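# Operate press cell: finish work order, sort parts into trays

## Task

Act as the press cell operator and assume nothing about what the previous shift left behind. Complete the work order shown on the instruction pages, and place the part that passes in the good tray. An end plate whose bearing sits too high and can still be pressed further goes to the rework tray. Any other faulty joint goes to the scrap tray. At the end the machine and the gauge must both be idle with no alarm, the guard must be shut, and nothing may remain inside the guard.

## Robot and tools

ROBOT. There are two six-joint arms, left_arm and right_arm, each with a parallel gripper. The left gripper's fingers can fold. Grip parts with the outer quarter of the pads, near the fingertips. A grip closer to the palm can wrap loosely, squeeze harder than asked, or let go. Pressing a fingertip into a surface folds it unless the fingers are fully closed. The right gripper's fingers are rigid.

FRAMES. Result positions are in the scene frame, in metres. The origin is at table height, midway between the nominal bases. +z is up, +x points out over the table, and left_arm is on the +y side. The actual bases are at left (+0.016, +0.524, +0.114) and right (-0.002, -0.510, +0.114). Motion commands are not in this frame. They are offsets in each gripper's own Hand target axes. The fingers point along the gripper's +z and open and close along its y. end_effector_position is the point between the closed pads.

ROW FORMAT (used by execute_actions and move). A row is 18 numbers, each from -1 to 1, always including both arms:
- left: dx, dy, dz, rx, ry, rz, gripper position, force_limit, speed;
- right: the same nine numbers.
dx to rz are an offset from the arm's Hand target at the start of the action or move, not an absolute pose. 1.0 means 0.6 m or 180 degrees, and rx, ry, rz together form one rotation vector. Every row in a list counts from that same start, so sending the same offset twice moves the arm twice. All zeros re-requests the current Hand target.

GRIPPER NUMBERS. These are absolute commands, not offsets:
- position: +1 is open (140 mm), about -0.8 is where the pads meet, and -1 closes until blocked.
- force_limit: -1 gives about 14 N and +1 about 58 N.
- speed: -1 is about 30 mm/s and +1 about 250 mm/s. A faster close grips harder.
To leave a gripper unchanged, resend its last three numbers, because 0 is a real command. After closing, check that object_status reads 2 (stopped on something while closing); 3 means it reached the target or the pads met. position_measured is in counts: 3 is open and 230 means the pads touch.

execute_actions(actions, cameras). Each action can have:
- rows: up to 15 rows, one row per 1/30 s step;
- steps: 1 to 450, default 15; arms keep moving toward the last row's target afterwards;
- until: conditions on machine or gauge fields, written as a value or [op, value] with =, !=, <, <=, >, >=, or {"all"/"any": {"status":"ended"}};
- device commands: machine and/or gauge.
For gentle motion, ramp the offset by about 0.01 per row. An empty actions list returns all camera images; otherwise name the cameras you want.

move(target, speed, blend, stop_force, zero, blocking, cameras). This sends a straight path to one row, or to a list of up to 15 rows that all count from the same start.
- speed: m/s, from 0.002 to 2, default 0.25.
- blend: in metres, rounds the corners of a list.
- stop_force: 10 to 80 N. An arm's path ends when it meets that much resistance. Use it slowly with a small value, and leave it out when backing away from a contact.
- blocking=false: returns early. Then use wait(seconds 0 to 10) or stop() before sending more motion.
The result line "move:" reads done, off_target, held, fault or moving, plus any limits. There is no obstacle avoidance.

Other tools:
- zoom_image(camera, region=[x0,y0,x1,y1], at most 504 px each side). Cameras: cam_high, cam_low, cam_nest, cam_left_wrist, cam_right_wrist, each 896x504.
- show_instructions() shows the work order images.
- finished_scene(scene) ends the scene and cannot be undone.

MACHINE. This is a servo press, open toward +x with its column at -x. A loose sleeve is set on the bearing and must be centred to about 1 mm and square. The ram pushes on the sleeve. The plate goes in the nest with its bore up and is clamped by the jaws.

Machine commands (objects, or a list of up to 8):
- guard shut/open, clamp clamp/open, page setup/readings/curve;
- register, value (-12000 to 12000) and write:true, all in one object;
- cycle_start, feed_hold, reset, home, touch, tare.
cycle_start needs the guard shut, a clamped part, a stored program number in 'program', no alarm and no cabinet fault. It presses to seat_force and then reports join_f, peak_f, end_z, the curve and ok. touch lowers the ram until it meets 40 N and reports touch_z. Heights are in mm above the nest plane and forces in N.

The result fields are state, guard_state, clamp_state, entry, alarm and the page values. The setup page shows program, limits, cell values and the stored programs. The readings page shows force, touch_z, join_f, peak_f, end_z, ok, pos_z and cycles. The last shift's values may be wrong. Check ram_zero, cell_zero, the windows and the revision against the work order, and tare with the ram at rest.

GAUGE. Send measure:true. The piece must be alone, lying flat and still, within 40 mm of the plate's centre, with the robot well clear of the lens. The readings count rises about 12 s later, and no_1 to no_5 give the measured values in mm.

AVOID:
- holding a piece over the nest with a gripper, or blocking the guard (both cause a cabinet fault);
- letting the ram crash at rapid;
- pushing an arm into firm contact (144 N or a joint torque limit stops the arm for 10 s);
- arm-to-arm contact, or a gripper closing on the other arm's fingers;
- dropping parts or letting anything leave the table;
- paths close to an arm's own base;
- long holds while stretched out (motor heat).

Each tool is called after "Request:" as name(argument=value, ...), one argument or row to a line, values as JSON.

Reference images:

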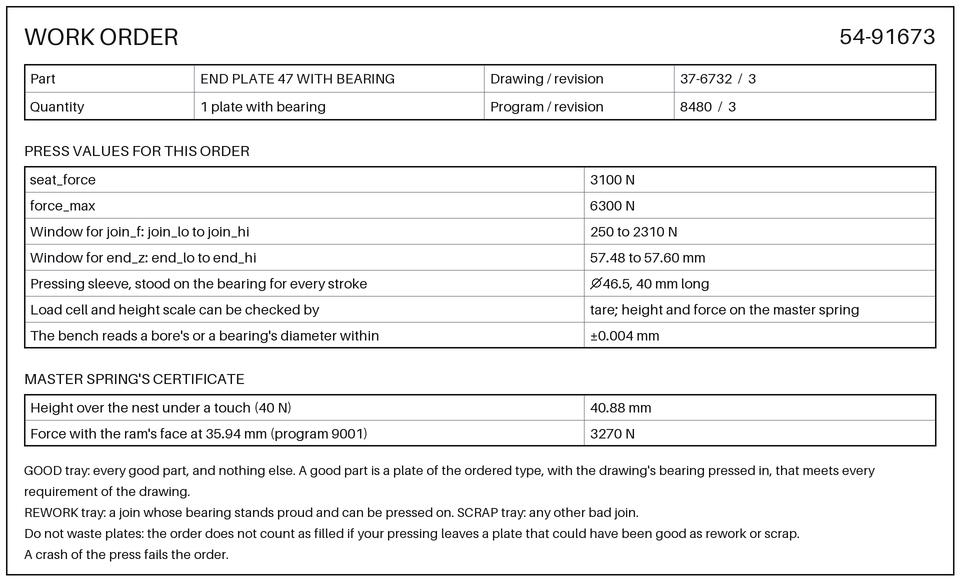

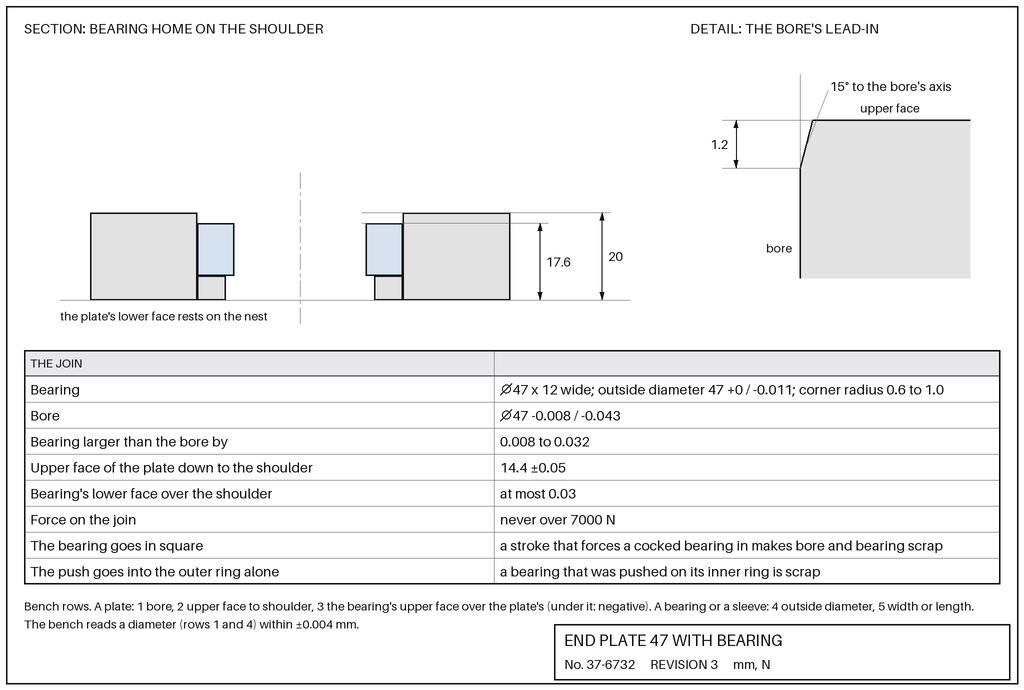

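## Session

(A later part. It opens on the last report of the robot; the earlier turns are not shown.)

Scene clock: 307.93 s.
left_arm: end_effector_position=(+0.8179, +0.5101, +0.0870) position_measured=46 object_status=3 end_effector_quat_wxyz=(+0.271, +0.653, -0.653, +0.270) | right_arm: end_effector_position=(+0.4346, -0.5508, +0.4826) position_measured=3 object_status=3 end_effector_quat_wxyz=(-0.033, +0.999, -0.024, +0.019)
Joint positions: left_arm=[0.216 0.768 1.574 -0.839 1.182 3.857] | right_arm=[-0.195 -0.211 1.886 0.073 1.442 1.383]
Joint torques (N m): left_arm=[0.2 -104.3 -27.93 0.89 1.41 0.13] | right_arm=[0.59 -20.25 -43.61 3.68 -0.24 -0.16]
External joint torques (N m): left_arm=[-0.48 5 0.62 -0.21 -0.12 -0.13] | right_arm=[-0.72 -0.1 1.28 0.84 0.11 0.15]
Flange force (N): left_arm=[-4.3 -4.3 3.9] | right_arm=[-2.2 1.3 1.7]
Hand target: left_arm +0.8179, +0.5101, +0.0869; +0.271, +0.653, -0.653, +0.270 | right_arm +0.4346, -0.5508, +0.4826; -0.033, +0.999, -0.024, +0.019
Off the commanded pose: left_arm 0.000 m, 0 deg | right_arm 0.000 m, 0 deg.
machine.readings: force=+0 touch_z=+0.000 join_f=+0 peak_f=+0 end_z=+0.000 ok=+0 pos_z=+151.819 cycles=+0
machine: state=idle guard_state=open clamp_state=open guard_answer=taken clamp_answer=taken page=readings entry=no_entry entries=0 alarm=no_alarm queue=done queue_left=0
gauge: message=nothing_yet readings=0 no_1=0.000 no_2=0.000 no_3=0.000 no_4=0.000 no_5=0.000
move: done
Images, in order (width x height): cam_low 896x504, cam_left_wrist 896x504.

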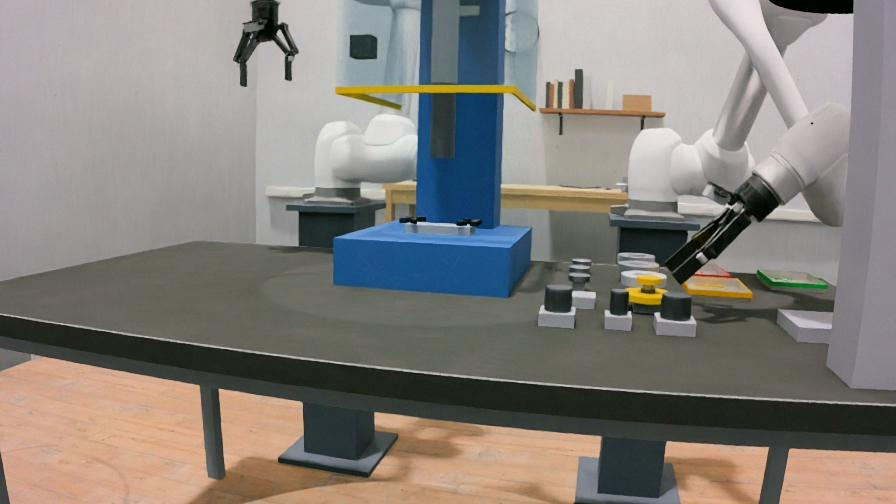

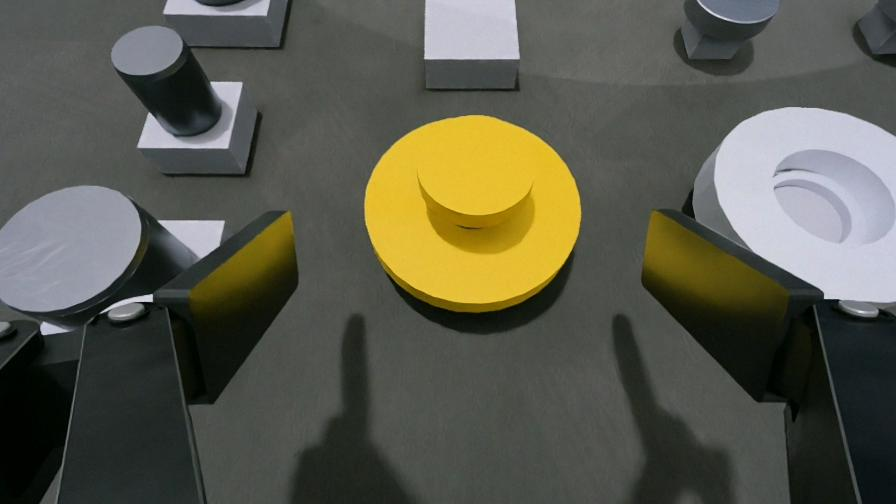

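Request:
move(
  target=[-0.004,0.006,0.107,0,0,0,0.66,1,0,0,0,0,0,0,0,1,1,1],
  cameras=["cam_left_wrist","cam_low"],
  speed=0.1,
)

Request:
zoom_image(
  camera="cam_low",
  region=[560, 180, 860, 340],
)

Scene clock: 330.63 s.
left_arm: end_effector_position=(+0.8143, +0.4664, +0.0398) position_measured=46 object_status=3 end_effector_quat_wxyz=(+0.271, +0.653, -0.653, +0.270) | right_arm: end_effector_position=(+0.4346, -0.5508, +0.4826) position_measured=3 object_status=3 end_effector_quat_wxyz=(-0.033, +0.999, -0.024, +0.019)
Joint positions: left_arm=[0.165 0.807 1.612 -0.892 1.105 3.896] | right_arm=[-0.195 -0.211 1.886 0.073 1.442 1.383]
Joint torques (N m): left_arm=[-0.29 -103.9 -25.49 0.72 1.61 0.26] | right_arm=[-0.14 -20.1 -43.59 3.62 -0.16 -0.16]
External joint torques (N m): left_arm=[0.11 4.19 0.62 -0.22 -0.26 -0.26] | right_arm=[0.1 -0.27 1.31 0.89 0.04 0.16]
Flange force (N): left_arm=[-3.9 -3.0 3.4] | right_arm=[-2.1 -0.6 2.0]
Hand target: left_arm +0.8143, +0.4664, +0.0398; +0.271, +0.653, -0.653, +0.270 | right_arm +0.4346, -0.5508, +0.4826; -0.033, +0.999, -0.024, +0.019
Off the commanded pose: left_arm 0.000 m, 0 deg | right_arm 0.000 m, 0 deg.
machine.readings: force=+0 touch_z=+0.000 join_f=+0 peak_f=+0 end_z=+0.000 ok=+0 pos_z=+151.819 cycles=+0
machine: state=idle guard_state=open clamp_state=open guard_answer=taken clamp_answer=taken page=readings entry=no_entry entries=0 alarm=no_alarm queue=done queue_left=0
gauge: message=nothing_yet readings=0 no_1=0.000 no_2=0.000 no_3=0.000 no_4=0.000 no_5=0.000
move: done
Images, in order (width x height): cam_low 896x504, cam_left_wrist 896x504.

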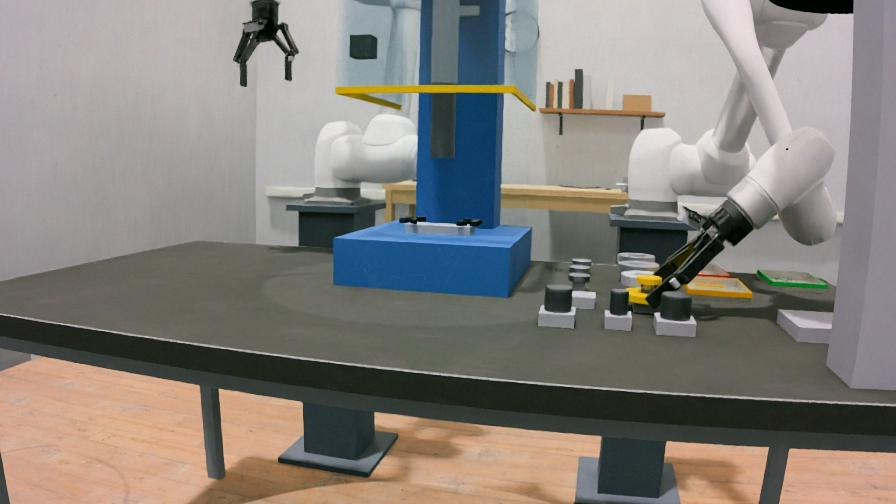

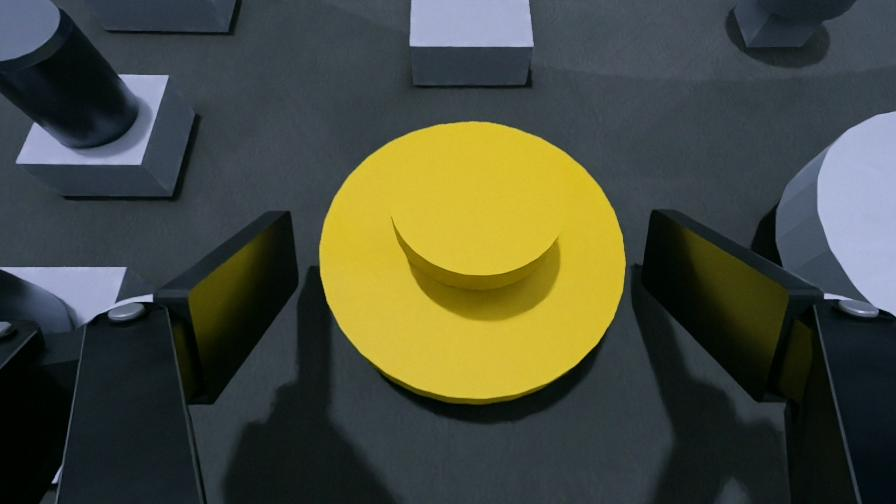

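Scaled by 1.680 from the camera's 896x504 image, which has a finer 1280x720 frame.

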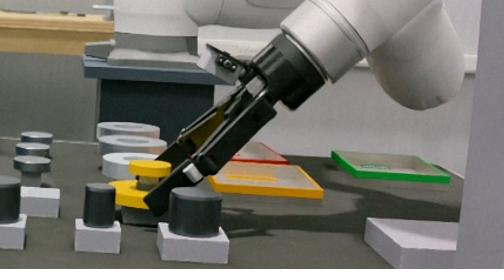

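Request:
execute_actions(
  actions=[
    {"rows":[[0,0,0,0,0,0,-1,0,-1,0,0,0,0,0,0,1,1,1]],"steps":75},
  ],
  cameras=["cam_left_wrist","cam_low"],
)

Scene clock: 348.87 s.
left_arm: end_effector_position=(+0.8143, +0.4664, +0.0398) position_measured=85 object_status=2 end_effector_quat_wxyz=(+0.271, +0.653, -0.653, +0.270) | right_arm: end_effector_position=(+0.4346, -0.5508, +0.4826) position_measured=3 object_status=3 end_effector_quat_wxyz=(-0.033, +0.999, -0.024, +0.019)
Joint positions: left_arm=[0.165 0.807 1.612 -0.892 1.105 3.896] | right_arm=[-0.195 -0.211 1.886 0.073 1.442 1.383]
Joint torques (N m): left_arm=[-8.11 -91.56 -21.05 1.13 -0.34 0.25] | right_arm=[0.34 -19.91 -43.65 3.65 -0.23 -0.11]
External joint torques (N m): left_arm=[7.89 -8.26 -3.82 -0.63 1.7 -0.25] | right_arm=[-0.45 -0.45 1.33 0.86 0.11 0.11]
Flange force (N): left_arm=[0.7 0.3 -15.4] | right_arm=[-2.7 0.7 1.8]
Hand target: left_arm +0.8143, +0.4664, +0.0398; +0.271, +0.653, -0.653, +0.270 | right_arm +0.4346, -0.5508, +0.4826; -0.033, +0.999, -0.024, +0.019
Off the commanded pose: left_arm 0.000 m, 0 deg | right_arm 0.000 m, 0 deg.
machine.readings: force=+0 touch_z=+0.000 join_f=+0 peak_f=+0 end_z=+0.000 ok=+0 pos_z=+151.819 cycles=+0
machine: state=idle guard_state=open clamp_state=open guard_answer=taken clamp_answer=taken page=readings entry=no_entry entries=0 alarm=no_alarm queue=done queue_left=0
gauge: message=nothing_yet readings=0 no_1=0.000 no_2=0.000 no_3=0.000 no_4=0.000 no_5=0.000
Images, in order (width x height): cam_low 896x504, cam_left_wrist 896x504.

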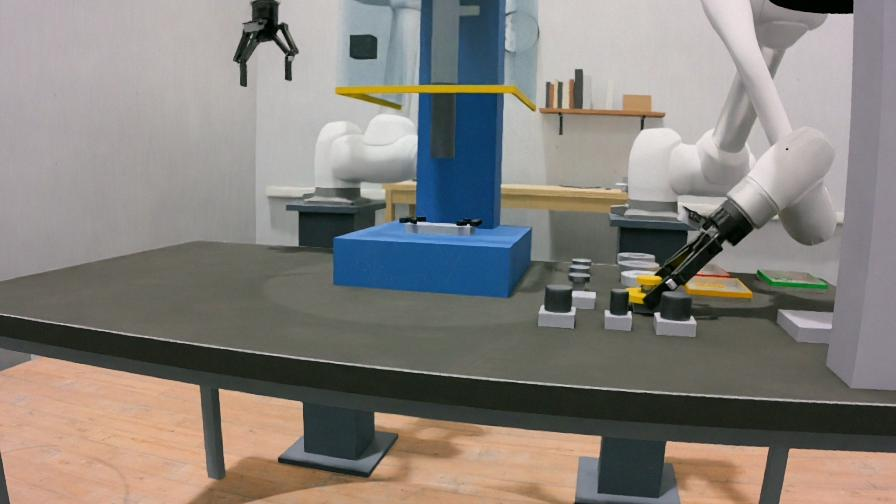

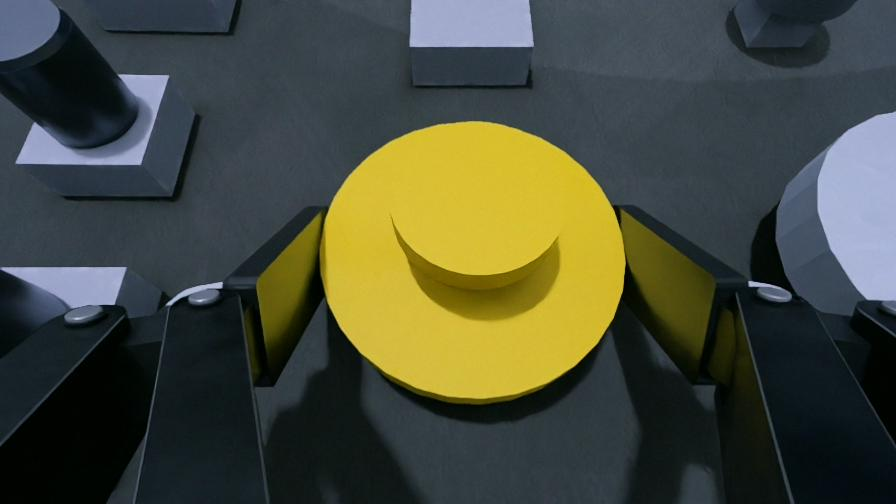

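Request:
move(
  target=[
    [0,0,0,0,0,0,0.66,0,-0.5,0,0,0,0,0,0,1,1,1],
    [-0.002,0,-0.009,0,0.0833,0,0.66,0,-0.5,0,0,0,0,0,0,1,1,1],
  ],
  cameras=["cam_left_wrist","cam_low"],
  speed=0.1,
)

Request:
zoom_image(
  camera="cam_low",
  region=[560, 180, 860, 340],
)

Scene clock: 391.70 s.
left_arm: end_effector_position=(+0.8143, +0.4711, +0.0428) position_measured=46 object_status=3 end_effector_quat_wxyz=(+0.354, +0.612, -0.613, +0.353) | right_arm: end_effector_position=(+0.4346, -0.5508, +0.4826) position_measured=3 object_status=3 end_effector_quat_wxyz=(-0.033, +0.999, -0.024, +0.019)
Joint positions: left_arm=[0.233 0.904 1.574 -1.057 1.302 4.043] | right_arm=[-0.195 -0.211 1.886 0.073 1.442 1.383]
Joint torques (N m): left_arm=[-0.13 -107.69 -22.94 0.15 1.95 0.28] | right_arm=[0.36 -20.38 -43.57 3.63 -0.19 -0.1]
External joint torques (N m): left_arm=[0.1 3.49 0.52 -0.28 -0.07 -0.28] | right_arm=[-0.33 -0.06 1.26 0.89 0.08 0.1]
Flange force (N): left_arm=[-3.8 -2.4 1.7] | right_arm=[-1.9 0.6 1.8]
Hand target: left_arm +0.8143, +0.4711, +0.0428; +0.354, +0.612, -0.613, +0.353 | right_arm +0.4346, -0.5508, +0.4826; -0.033, +0.999, -0.024, +0.019
Off the commanded pose: left_arm 0.000 m, 0 deg | right_arm 0.000 m, 0 deg.
machine.readings: force=+0 touch_z=+0.000 join_f=+0 peak_f=+0 end_z=+0.000 ok=+0 pos_z=+151.819 cycles=+0
machine: state=idle guard_state=open clamp_state=open guard_answer=taken clamp_answer=taken page=readings entry=no_entry entries=0 alarm=no_alarm queue=done queue_left=0
gauge: message=nothing_yet readings=0 no_1=0.000 no_2=0.000 no_3=0.000 no_4=0.000 no_5=0.000
move: done
Images, in order (width x height): cam_low 896x504, cam_left_wrist 896x504.

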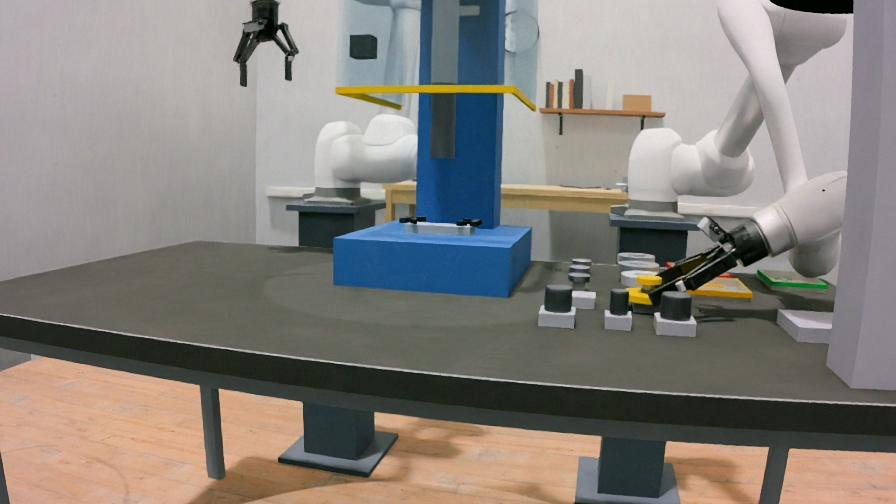

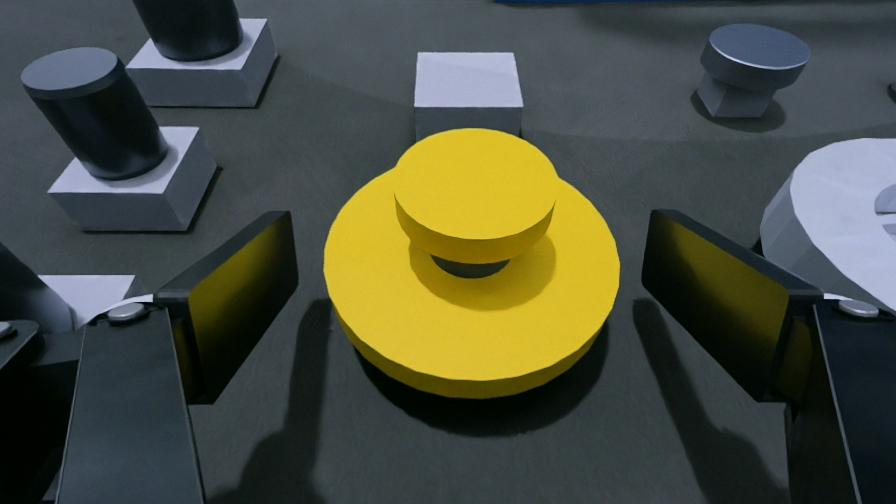

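Scaled by 1.680 from the camera's 896x504 image, which has a finer 1280x720 frame.

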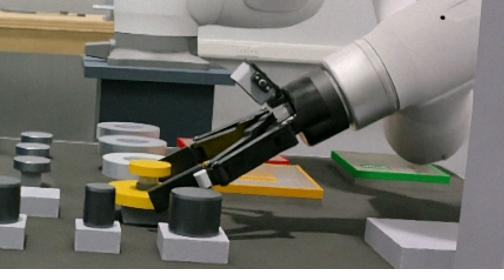

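Request:
execute_actions(
  actions=[
    {"rows":[[0,0,0,0,0,0,-1,0,-1,0,0,0,0,0,0,1,1,1]],"steps":75},
  ],
  cameras=[],
)

Request:
move(
  target=[0.0722,0,-0.0417,0,0,0,-1,0,-1,0,0,0,0,0,0,1,1,1],
  cameras=["cam_left_wrist","cam_low"],
  speed=0.05,
)

Scene clock: 401.57 s.
left_arm: end_effector_position=(+0.8143, +0.4711, +0.0428) position_measured=85 object_status=2 end_effector_quat_wxyz=(+0.354, +0.612, -0.613, +0.353) | right_arm: end_effector_position=(+0.4346, -0.5508, +0.4826) position_measured=3 object_status=3 end_effector_quat_wxyz=(-0.033, +0.999, -0.024, +0.019)
Joint positions: left_arm=[0.233 0.904 1.574 -1.057 1.303 4.043] | right_arm=[-0.195 -0.211 1.886 0.073 1.442 1.383]
Joint torques (N m): left_arm=[-6.05 -100.55 -19.89 0.82 0.51 0.23] | right_arm=[-0.05 -19.81 -43.69 3.64 -0.18 -0.17]
External joint torques (N m): left_arm=[5.86 -2.92 -2.3 -0.96 1.38 -0.23] | right_arm=[0.07 -0.61 1.39 0.87 0.05 0.16]
Flange force (N): left_arm=[-0.4 -1.7 -8.8] | right_arm=[-2.8 -0.6 2.0]
Hand target: left_arm +0.8143, +0.4711, +0.0428; +0.354, +0.612, -0.613, +0.353 | right_arm +0.4346, -0.5508, +0.4826; -0.033, +0.999, -0.024, +0.019
Off the commanded pose: left_arm 0.000 m, 0 deg | right_arm 0.000 m, 0 deg.
machine.readings: force=+0 touch_z=+0.000 join_f=+0 peak_f=+0 end_z=+0.000 ok=+0 pos_z=+151.819 cycles=+0
machine: state=idle guard_state=open clamp_state=open guard_answer=taken clamp_answer=taken page=readings entry=no_entry entries=0 alarm=no_alarm queue=done queue_left=0
gauge: message=nothing_yet readings=0 no_1=0.000 no_2=0.000 no_3=0.000 no_4=0.000 no_5=0.000
No camera images: "cameras" was empty.

Scene clock: 402.83 s.
left_arm: end_effector_position=(+0.8143, +0.4710, +0.0928) position_measured=85 object_status=2 end_effector_quat_wxyz=(+0.354, +0.612, -0.613, +0.353) | right_arm: end_effector_position=(+0.4346, -0.5508, +0.4826) position_measured=3 object_status=3 end_effector_quat_wxyz=(-0.033, +0.999, -0.024, +0.019)
Joint positions: left_arm=[0.233 0.842 1.578 -1.044 1.331 3.991] | right_arm=[-0.195 -0.211 1.886 0.073 1.442 1.383]
Joint torques (N m): left_arm=[0.02 -111.01 -27.26 -1.37 3.55 0.32] | right_arm=[0.55 -19.79 -43.56 3.69 -0.2 -0.17]
External joint torques (N m): left_arm=[-0.39 9.57 3 1.24 -1.74 -0.32] | right_arm=[-0.58 -0.62 1.24 0.83 0.08 0.17]
Flange force (N): left_arm=[-10.3 -2.6 6.0] | right_arm=[-2.9 0.9 1.6]
Hand target: left_arm +0.8143, +0.4710, +0.0928; +0.354, +0.612, -0.613, +0.353 | right_arm +0.4346, -0.5508, +0.4826; -0.033, +0.999, -0.024, +0.019
Off the commanded pose: left_arm 0.000 m, 0 deg | right_arm 0.000 m, 0 deg.
machine.readings: force=+0 touch_z=+0.000 join_f=+0 peak_f=+0 end_z=+0.000 ok=+0 pos_z=+151.819 cycles=+0
machine: state=idle guard_state=open clamp_state=open guard_answer=taken clamp_answer=taken page=readings entry=no_entry entries=0 alarm=no_alarm queue=done queue_left=0
gauge: message=nothing_yet readings=0 no_1=0.000 no_2=0.000 no_3=0.000 no_4=0.000 no_5=0.000
move: done
Images, in order (width x height): cam_low 896x504, cam_left_wrist 896x504.

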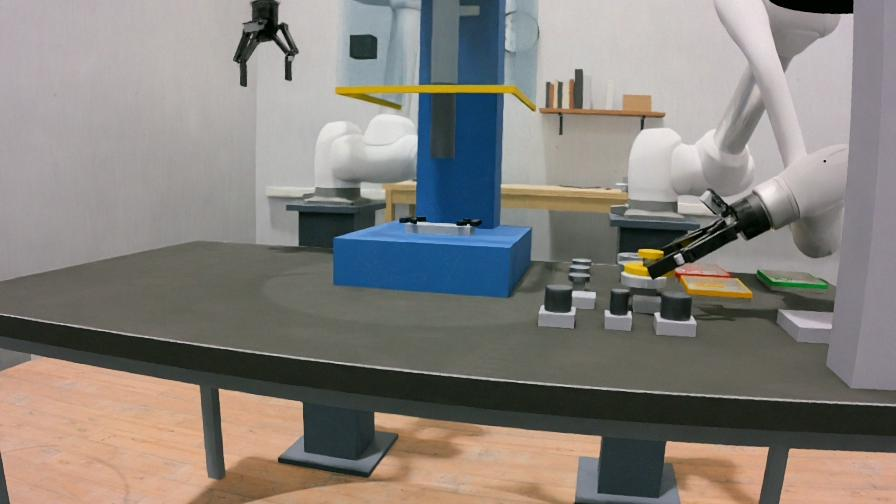

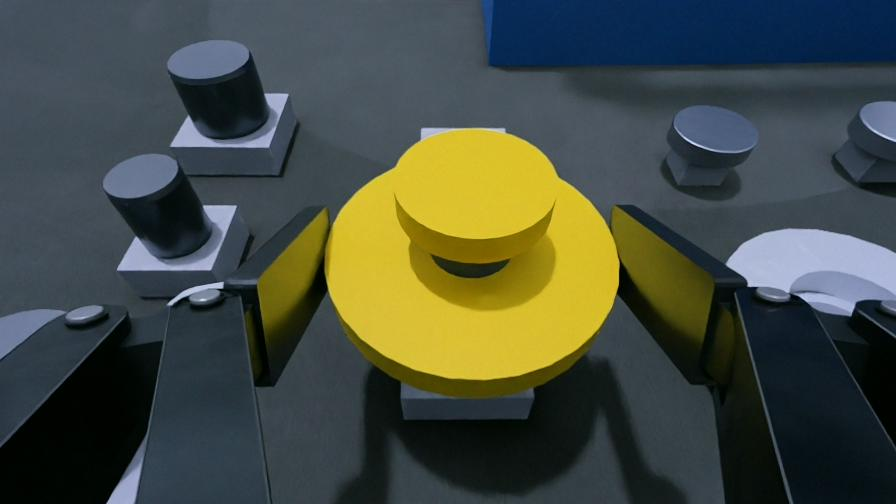

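Request:
move(
  target=[
    [0.0722,0,-0.0417,0,0,0,-1,0,-1,0,0,0,0,0,0,1,1,1],
    [0.4137,0.3572,0.3597,0,0,0,-1,0,-1,0,0,0,0,0,0,1,1,1],
  ],
  cameras=["all"],
  speed=0.2,
  blend=[0.03,0],
)

Scene clock: 423.77 s.
left_arm: end_effector_position=(+0.5999, +0.1601, +0.1997) position_measured=85 object_status=2 end_effector_quat_wxyz=(+0.354, +0.612, -0.613, +0.353) | right_arm: end_effector_position=(+0.4346, -0.5508, +0.4826) position_measured=3 object_status=3 end_effector_quat_wxyz=(-0.033, +0.999, -0.024, +0.019)
Joint positions: left_arm=[-0.2 0.448 2.085 -1.392 1.043 4.004] | right_arm=[-0.195 -0.211 1.886 0.073 1.442 1.383]
Joint torques (N m): left_arm=[-0.28 -75.16 -24.44 -1.97 3.58 0.27] | right_arm=[0.67 -20.43 -43.41 3.7 -0.13 -0.17]
External joint torques (N m): left_arm=[0.18 9.3 3.61 1.06 -1.75 -0.27] | right_arm=[-0.59 -0.02 1.1 0.83 0.02 0.17]
Flange force (N): left_arm=[-12.1 -3.3 7.5] | right_arm=[-1.7 1.0 1.7]
Hand target: left_arm +0.5999, +0.1600, +0.1997; +0.354, +0.612, -0.613, +0.353 | right_arm +0.4346, -0.5508, +0.4826; -0.033, +0.999, -0.024, +0.019
Off the commanded pose: left_arm 0.000 m, 0 deg | right_arm 0.000 m, 0 deg.
machine.readings: force=+0 touch_z=+0.000 join_f=+0 peak_f=+0 end_z=+0.000 ok=+0 pos_z=+151.819 cycles=+0
machine: state=idle guard_state=open clamp_state=open guard_answer=taken clamp_answer=taken page=readings entry=no_entry entries=0 alarm=no_alarm queue=done queue_left=0
gauge: message=nothing_yet readings=0 no_1=0.000 no_2=0.000 no_3=0.000 no_4=0.000 no_5=0.000
move: done; blend cut to 0.025 m at target 1

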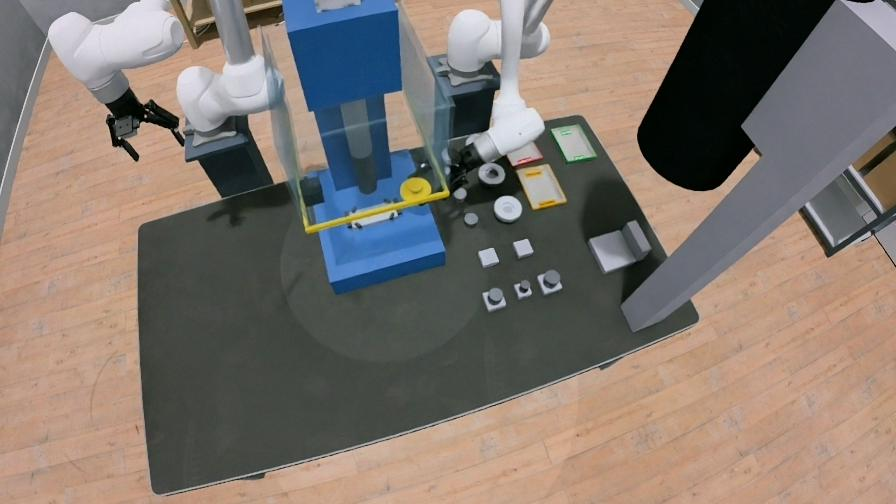

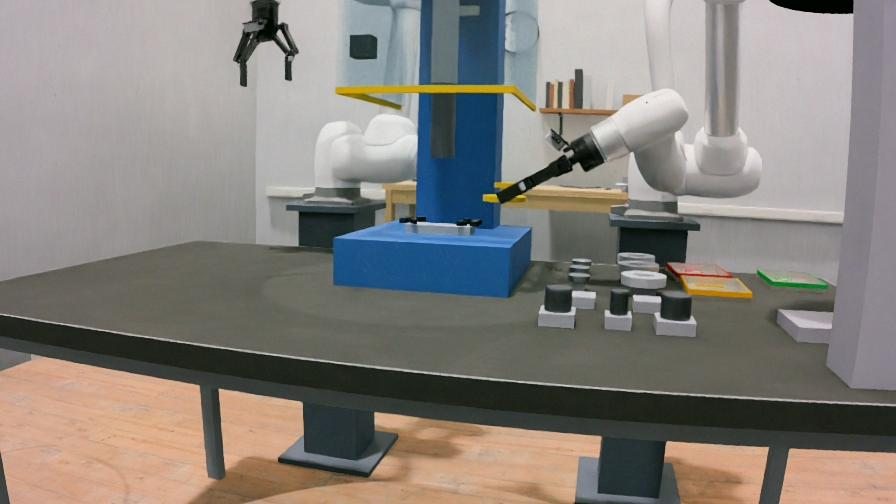

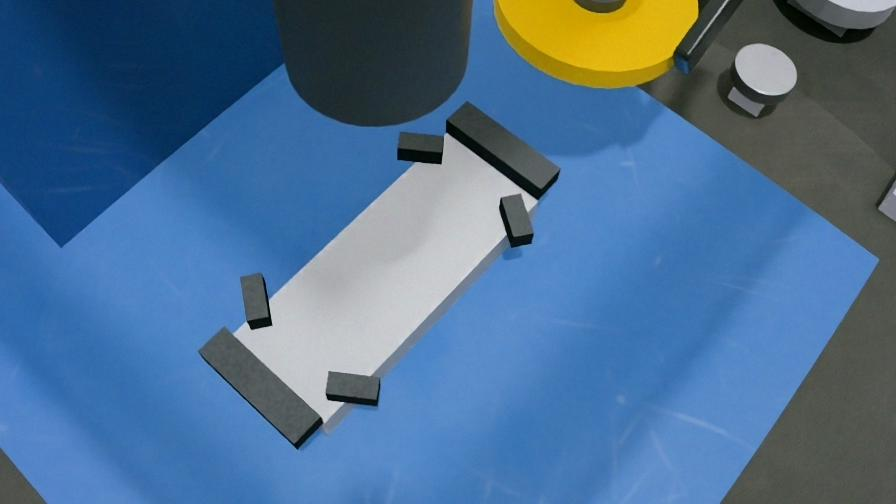

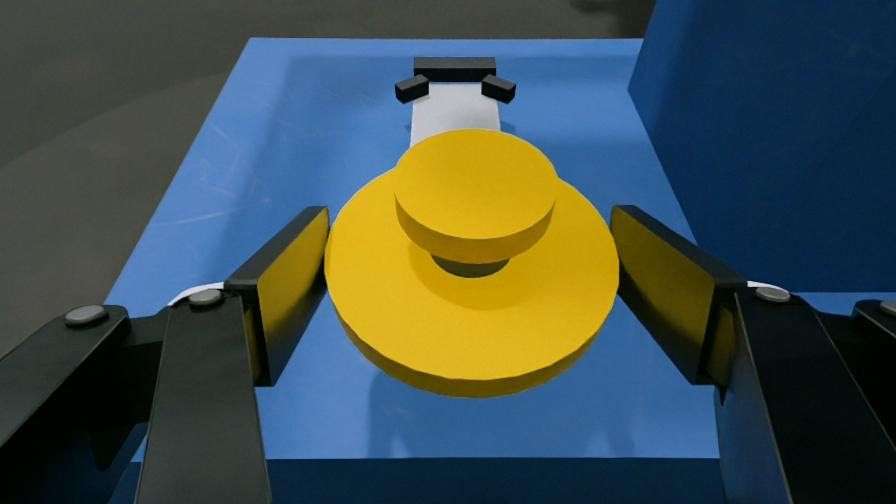

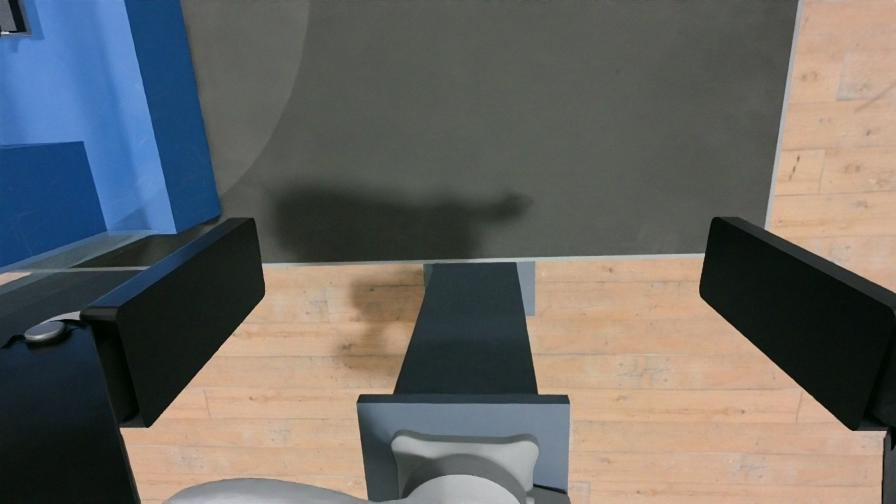

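Request:
move(
  target=[0.105,-0.0042,0.2819,0,0,0,-1,0,-1,0,0,0,0,0,0,1,1,1],
  cameras=["all"],
  speed=0.1,
)

Request:
zoom_image(
  camera="cam_low",
  region=[310, 60, 650, 310],
)

Scene clock: 471.90 s.
left_arm: end_effector_position=(+0.6023, -0.0179, +0.1696) position_measured=85 object_status=2 end_effector_quat_wxyz=(+0.354, +0.612, -0.613, +0.353) | right_arm: end_effector_position=(+0.4346, -0.5508, +0.4826) position_measured=3 object_status=3 end_effector_quat_wxyz=(-0.033, +0.999, -0.024, +0.019)
Joint positions: left_arm=[-0.474 0.545 1.993 -1.614 0.887 3.997] | right_arm=[-0.195 -0.211 1.886 0.073 1.442 1.383]
Joint torques (N m): left_arm=[-0.08 -85.24 -25.29 -2.27 3.69 0.26] | right_arm=[0.07 -20.11 -43.55 3.68 -0.2 -0.14]
External joint torques (N m): left_arm=[0.08 9.65 3.85 0.93 -1.87 -0.26] | right_arm=[-0.17 -0.24 1.26 0.83 0.08 0.14]
Flange force (N): left_arm=[-10.4 -2.7 7.8] | right_arm=[-2.2 0.1 1.8]
Hand target: left_arm +0.6023, -0.0179, +0.1696; +0.354, +0.612, -0.613, +0.353 | right_arm +0.4346, -0.5508, +0.4826; -0.033, +0.999, -0.024, +0.019
Off the commanded pose: left_arm 0.000 m, 0 deg | right_arm 0.000 m, 0 deg.
machine.readings: force=+0 touch_z=+0.000 join_f=+0 peak_f=+0 end_z=+0.000 ok=+0 pos_z=+151.819 cycles=+0
machine: state=idle guard_state=open clamp_state=open guard_answer=taken clamp_answer=taken page=readings entry=no_entry entries=0 alarm=no_alarm queue=done queue_left=0
gauge: message=nothing_yet readings=0 no_1=0.000 no_2=0.000 no_3=0.000 no_4=0.000 no_5=0.000
move: done

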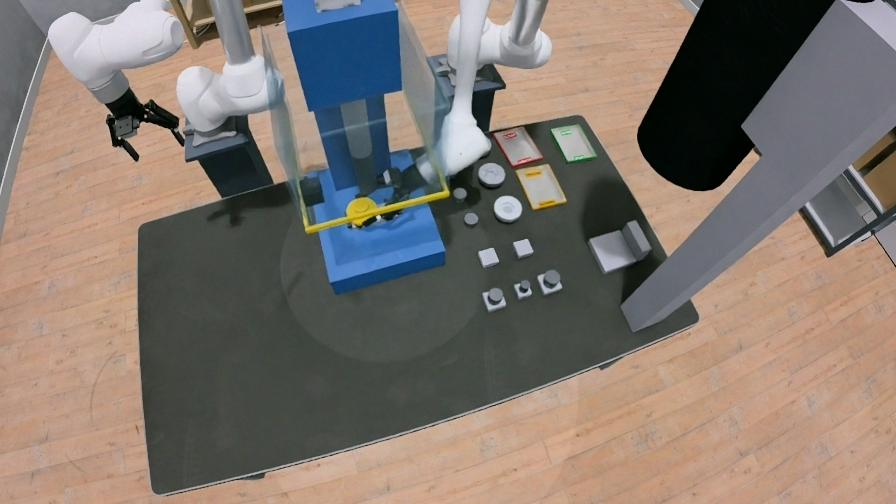

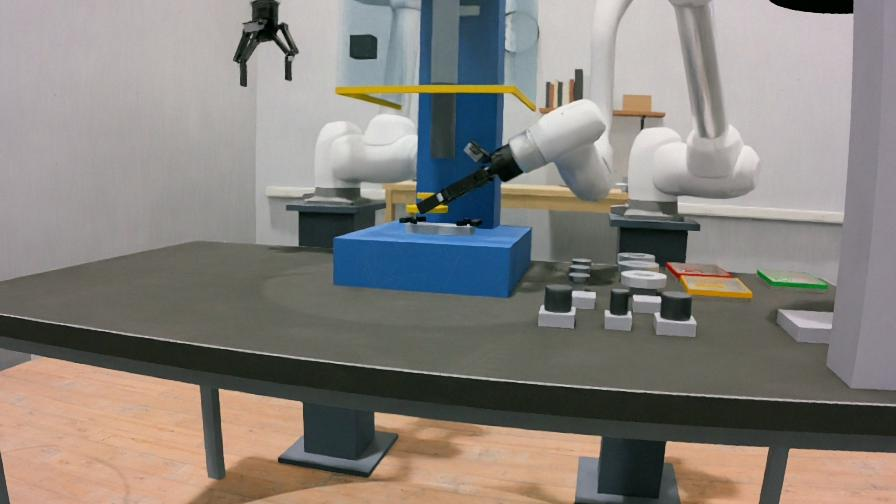

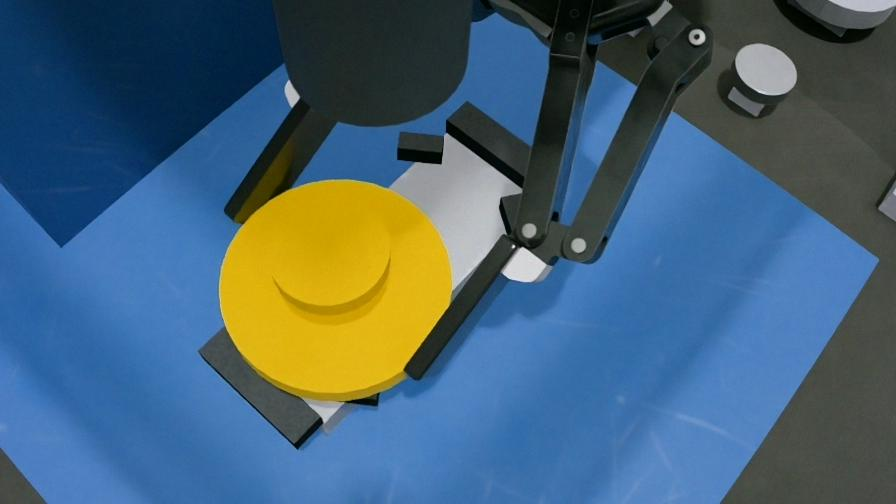

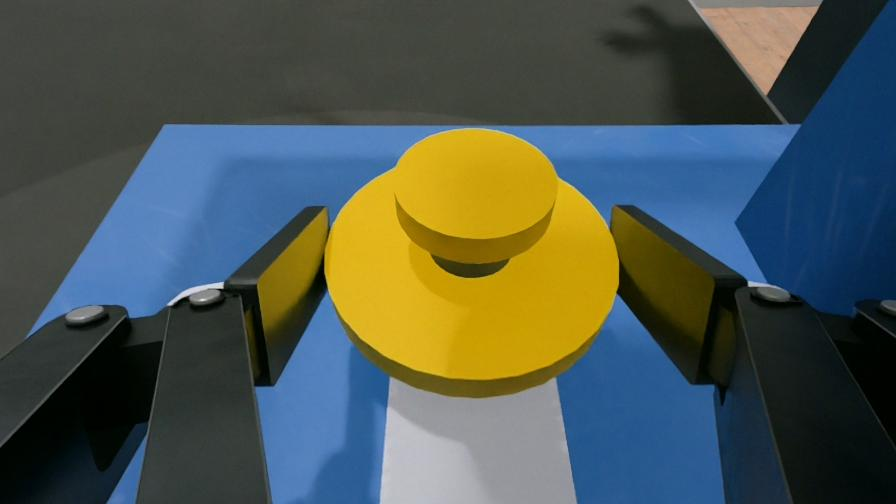

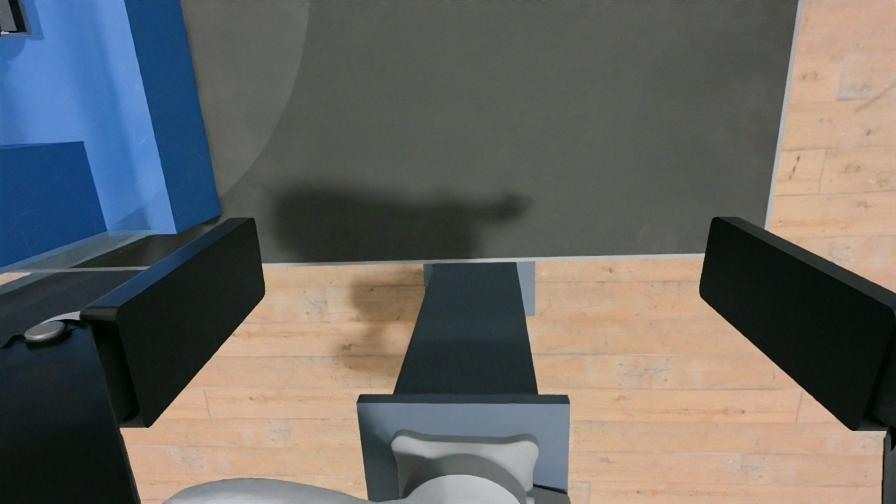

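Scaled by 1.482 from the camera's 896x504 image, which has a finer 1280x720 frame.

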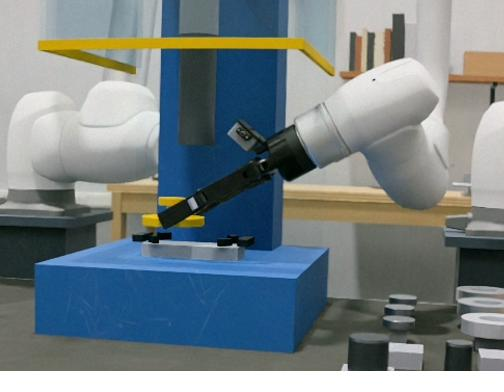

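Request:
move(
  target=[-0.025,0.005,-0.0433,0,0,0,-1,0,-1,0,0,0,0,0,0,1,1,1],
  cameras=["cam_low","cam_nest","cam_left_wrist"],
  speed=0.1,
)

Request:
zoom_image(
  camera="cam_low",
  region=[380, 100, 530, 260],
)

Request:
zoom_image(
  camera="cam_nest",
  region=[150, 60, 650, 460],
)

Scene clock: 495.93 s.
left_arm: end_effector_position=(+0.5993, +0.0120, +0.1696) position_measured=85 object_status=2 end_effector_quat_wxyz=(+0.354, +0.612, -0.613, +0.353) | right_arm: end_effector_position=(+0.4346, -0.5508, +0.4826) position_measured=3 object_status=3 end_effector_quat_wxyz=(-0.033, +0.999, -0.024, +0.019)
Joint positions: left_arm=[-0.434 0.531 2.022 -1.591 0.911 4.015] | right_arm=[-0.195 -0.211 1.886 0.073 1.442 1.383]
Joint torques (N m): left_arm=[-0.32 -83.26 -24.67 -2.31 3.63 0.27] | right_arm=[0.55 -20.53 -43.69 3.65 -0.2 -0.15]
External joint torques (N m): left_arm=[0.16 9.93 3.92 1.04 -1.78 -0.27] | right_arm=[-0.56 0.11 1.38 0.86 0.09 0.15]
Flange force (N): left_arm=[-11.3 -3.1 7.8] | right_arm=[-1.9 1.0 2.0]
Hand target: left_arm +0.5993, +0.0121, +0.1696; +0.354, +0.612, -0.613, +0.353 | right_arm +0.4346, -0.5508, +0.4826; -0.033, +0.999, -0.024, +0.019
Off the commanded pose: left_arm 0.000 m, 0 deg | right_arm 0.000 m, 0 deg.
machine.readings: force=+0 touch_z=+0.000 join_f=+0 peak_f=+0 end_z=+0.000 ok=+0 pos_z=+151.819 cycles=+0
machine: state=idle guard_state=open clamp_state=open guard_answer=taken clamp_answer=taken page=readings entry=no_entry entries=0 alarm=no_alarm queue=done queue_left=0
gauge: message=nothing_yet readings=0 no_1=0.000 no_2=0.000 no_3=0.000 no_4=0.000 no_5=0.000
move: done
Images, in order (width x height): cam_low 896x504, cam_nest 896x504, cam_left_wrist 896x504.

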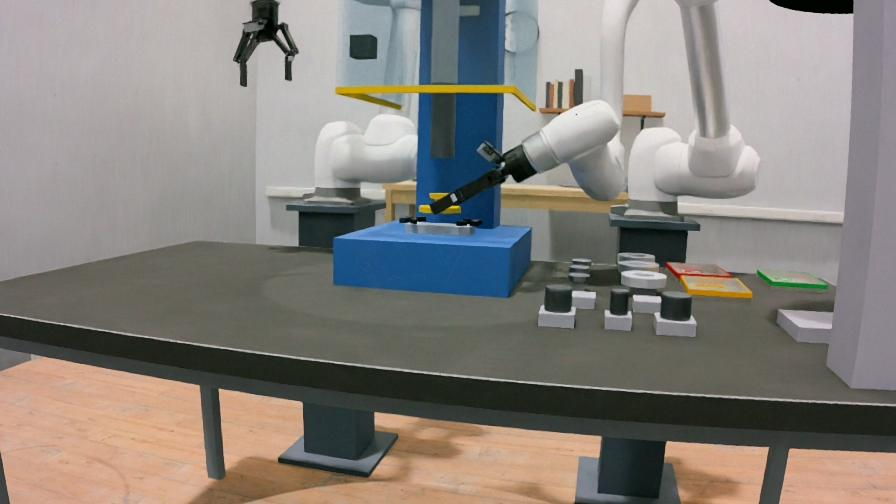

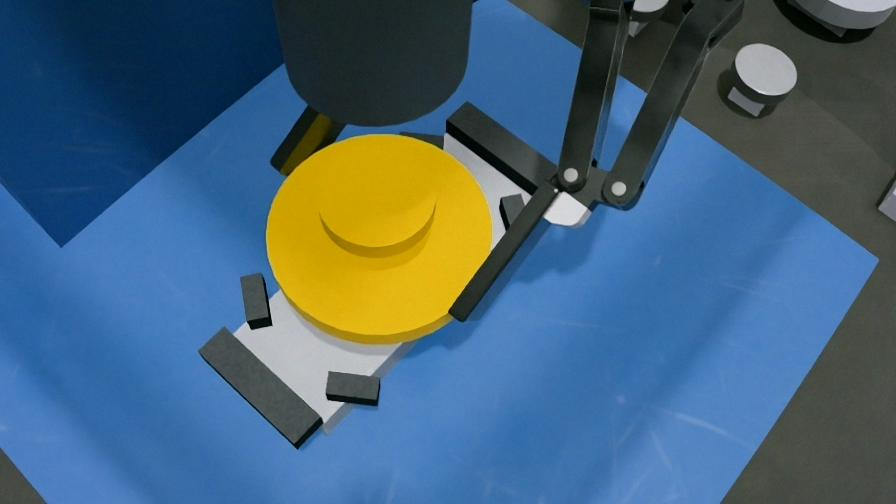

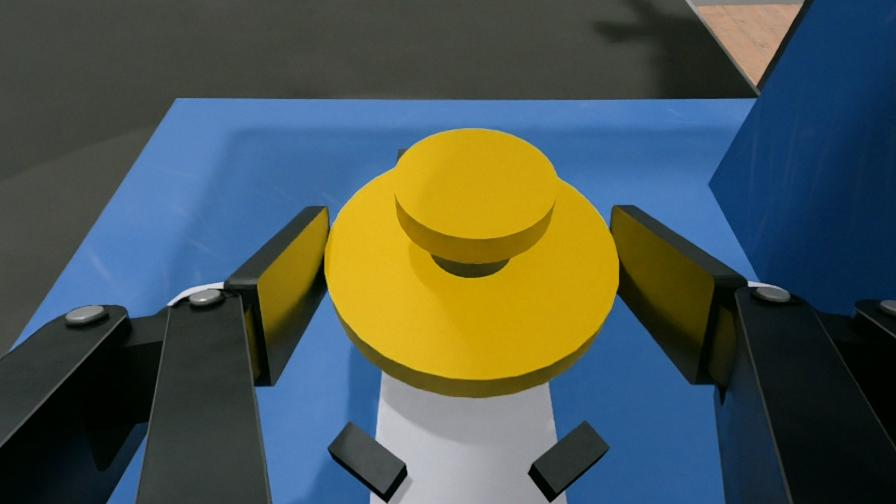

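Scaled by 3.150 from the camera's 896x504 image, which has a finer 1280x720 frame.

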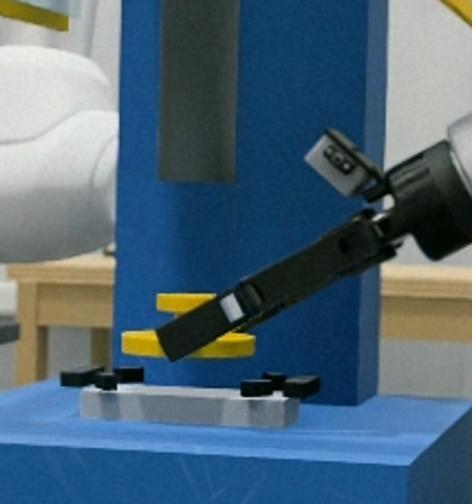

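Scaled by 1.008 from the camera's 896x504 image, which has a finer 1280x720 frame.

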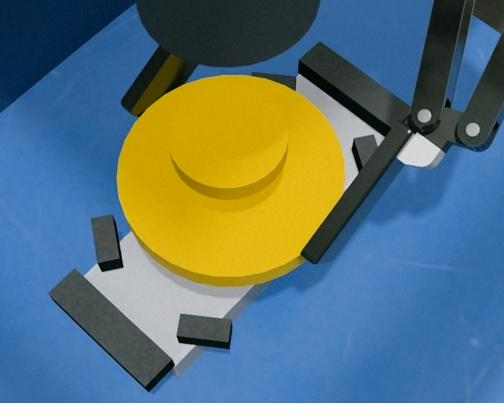

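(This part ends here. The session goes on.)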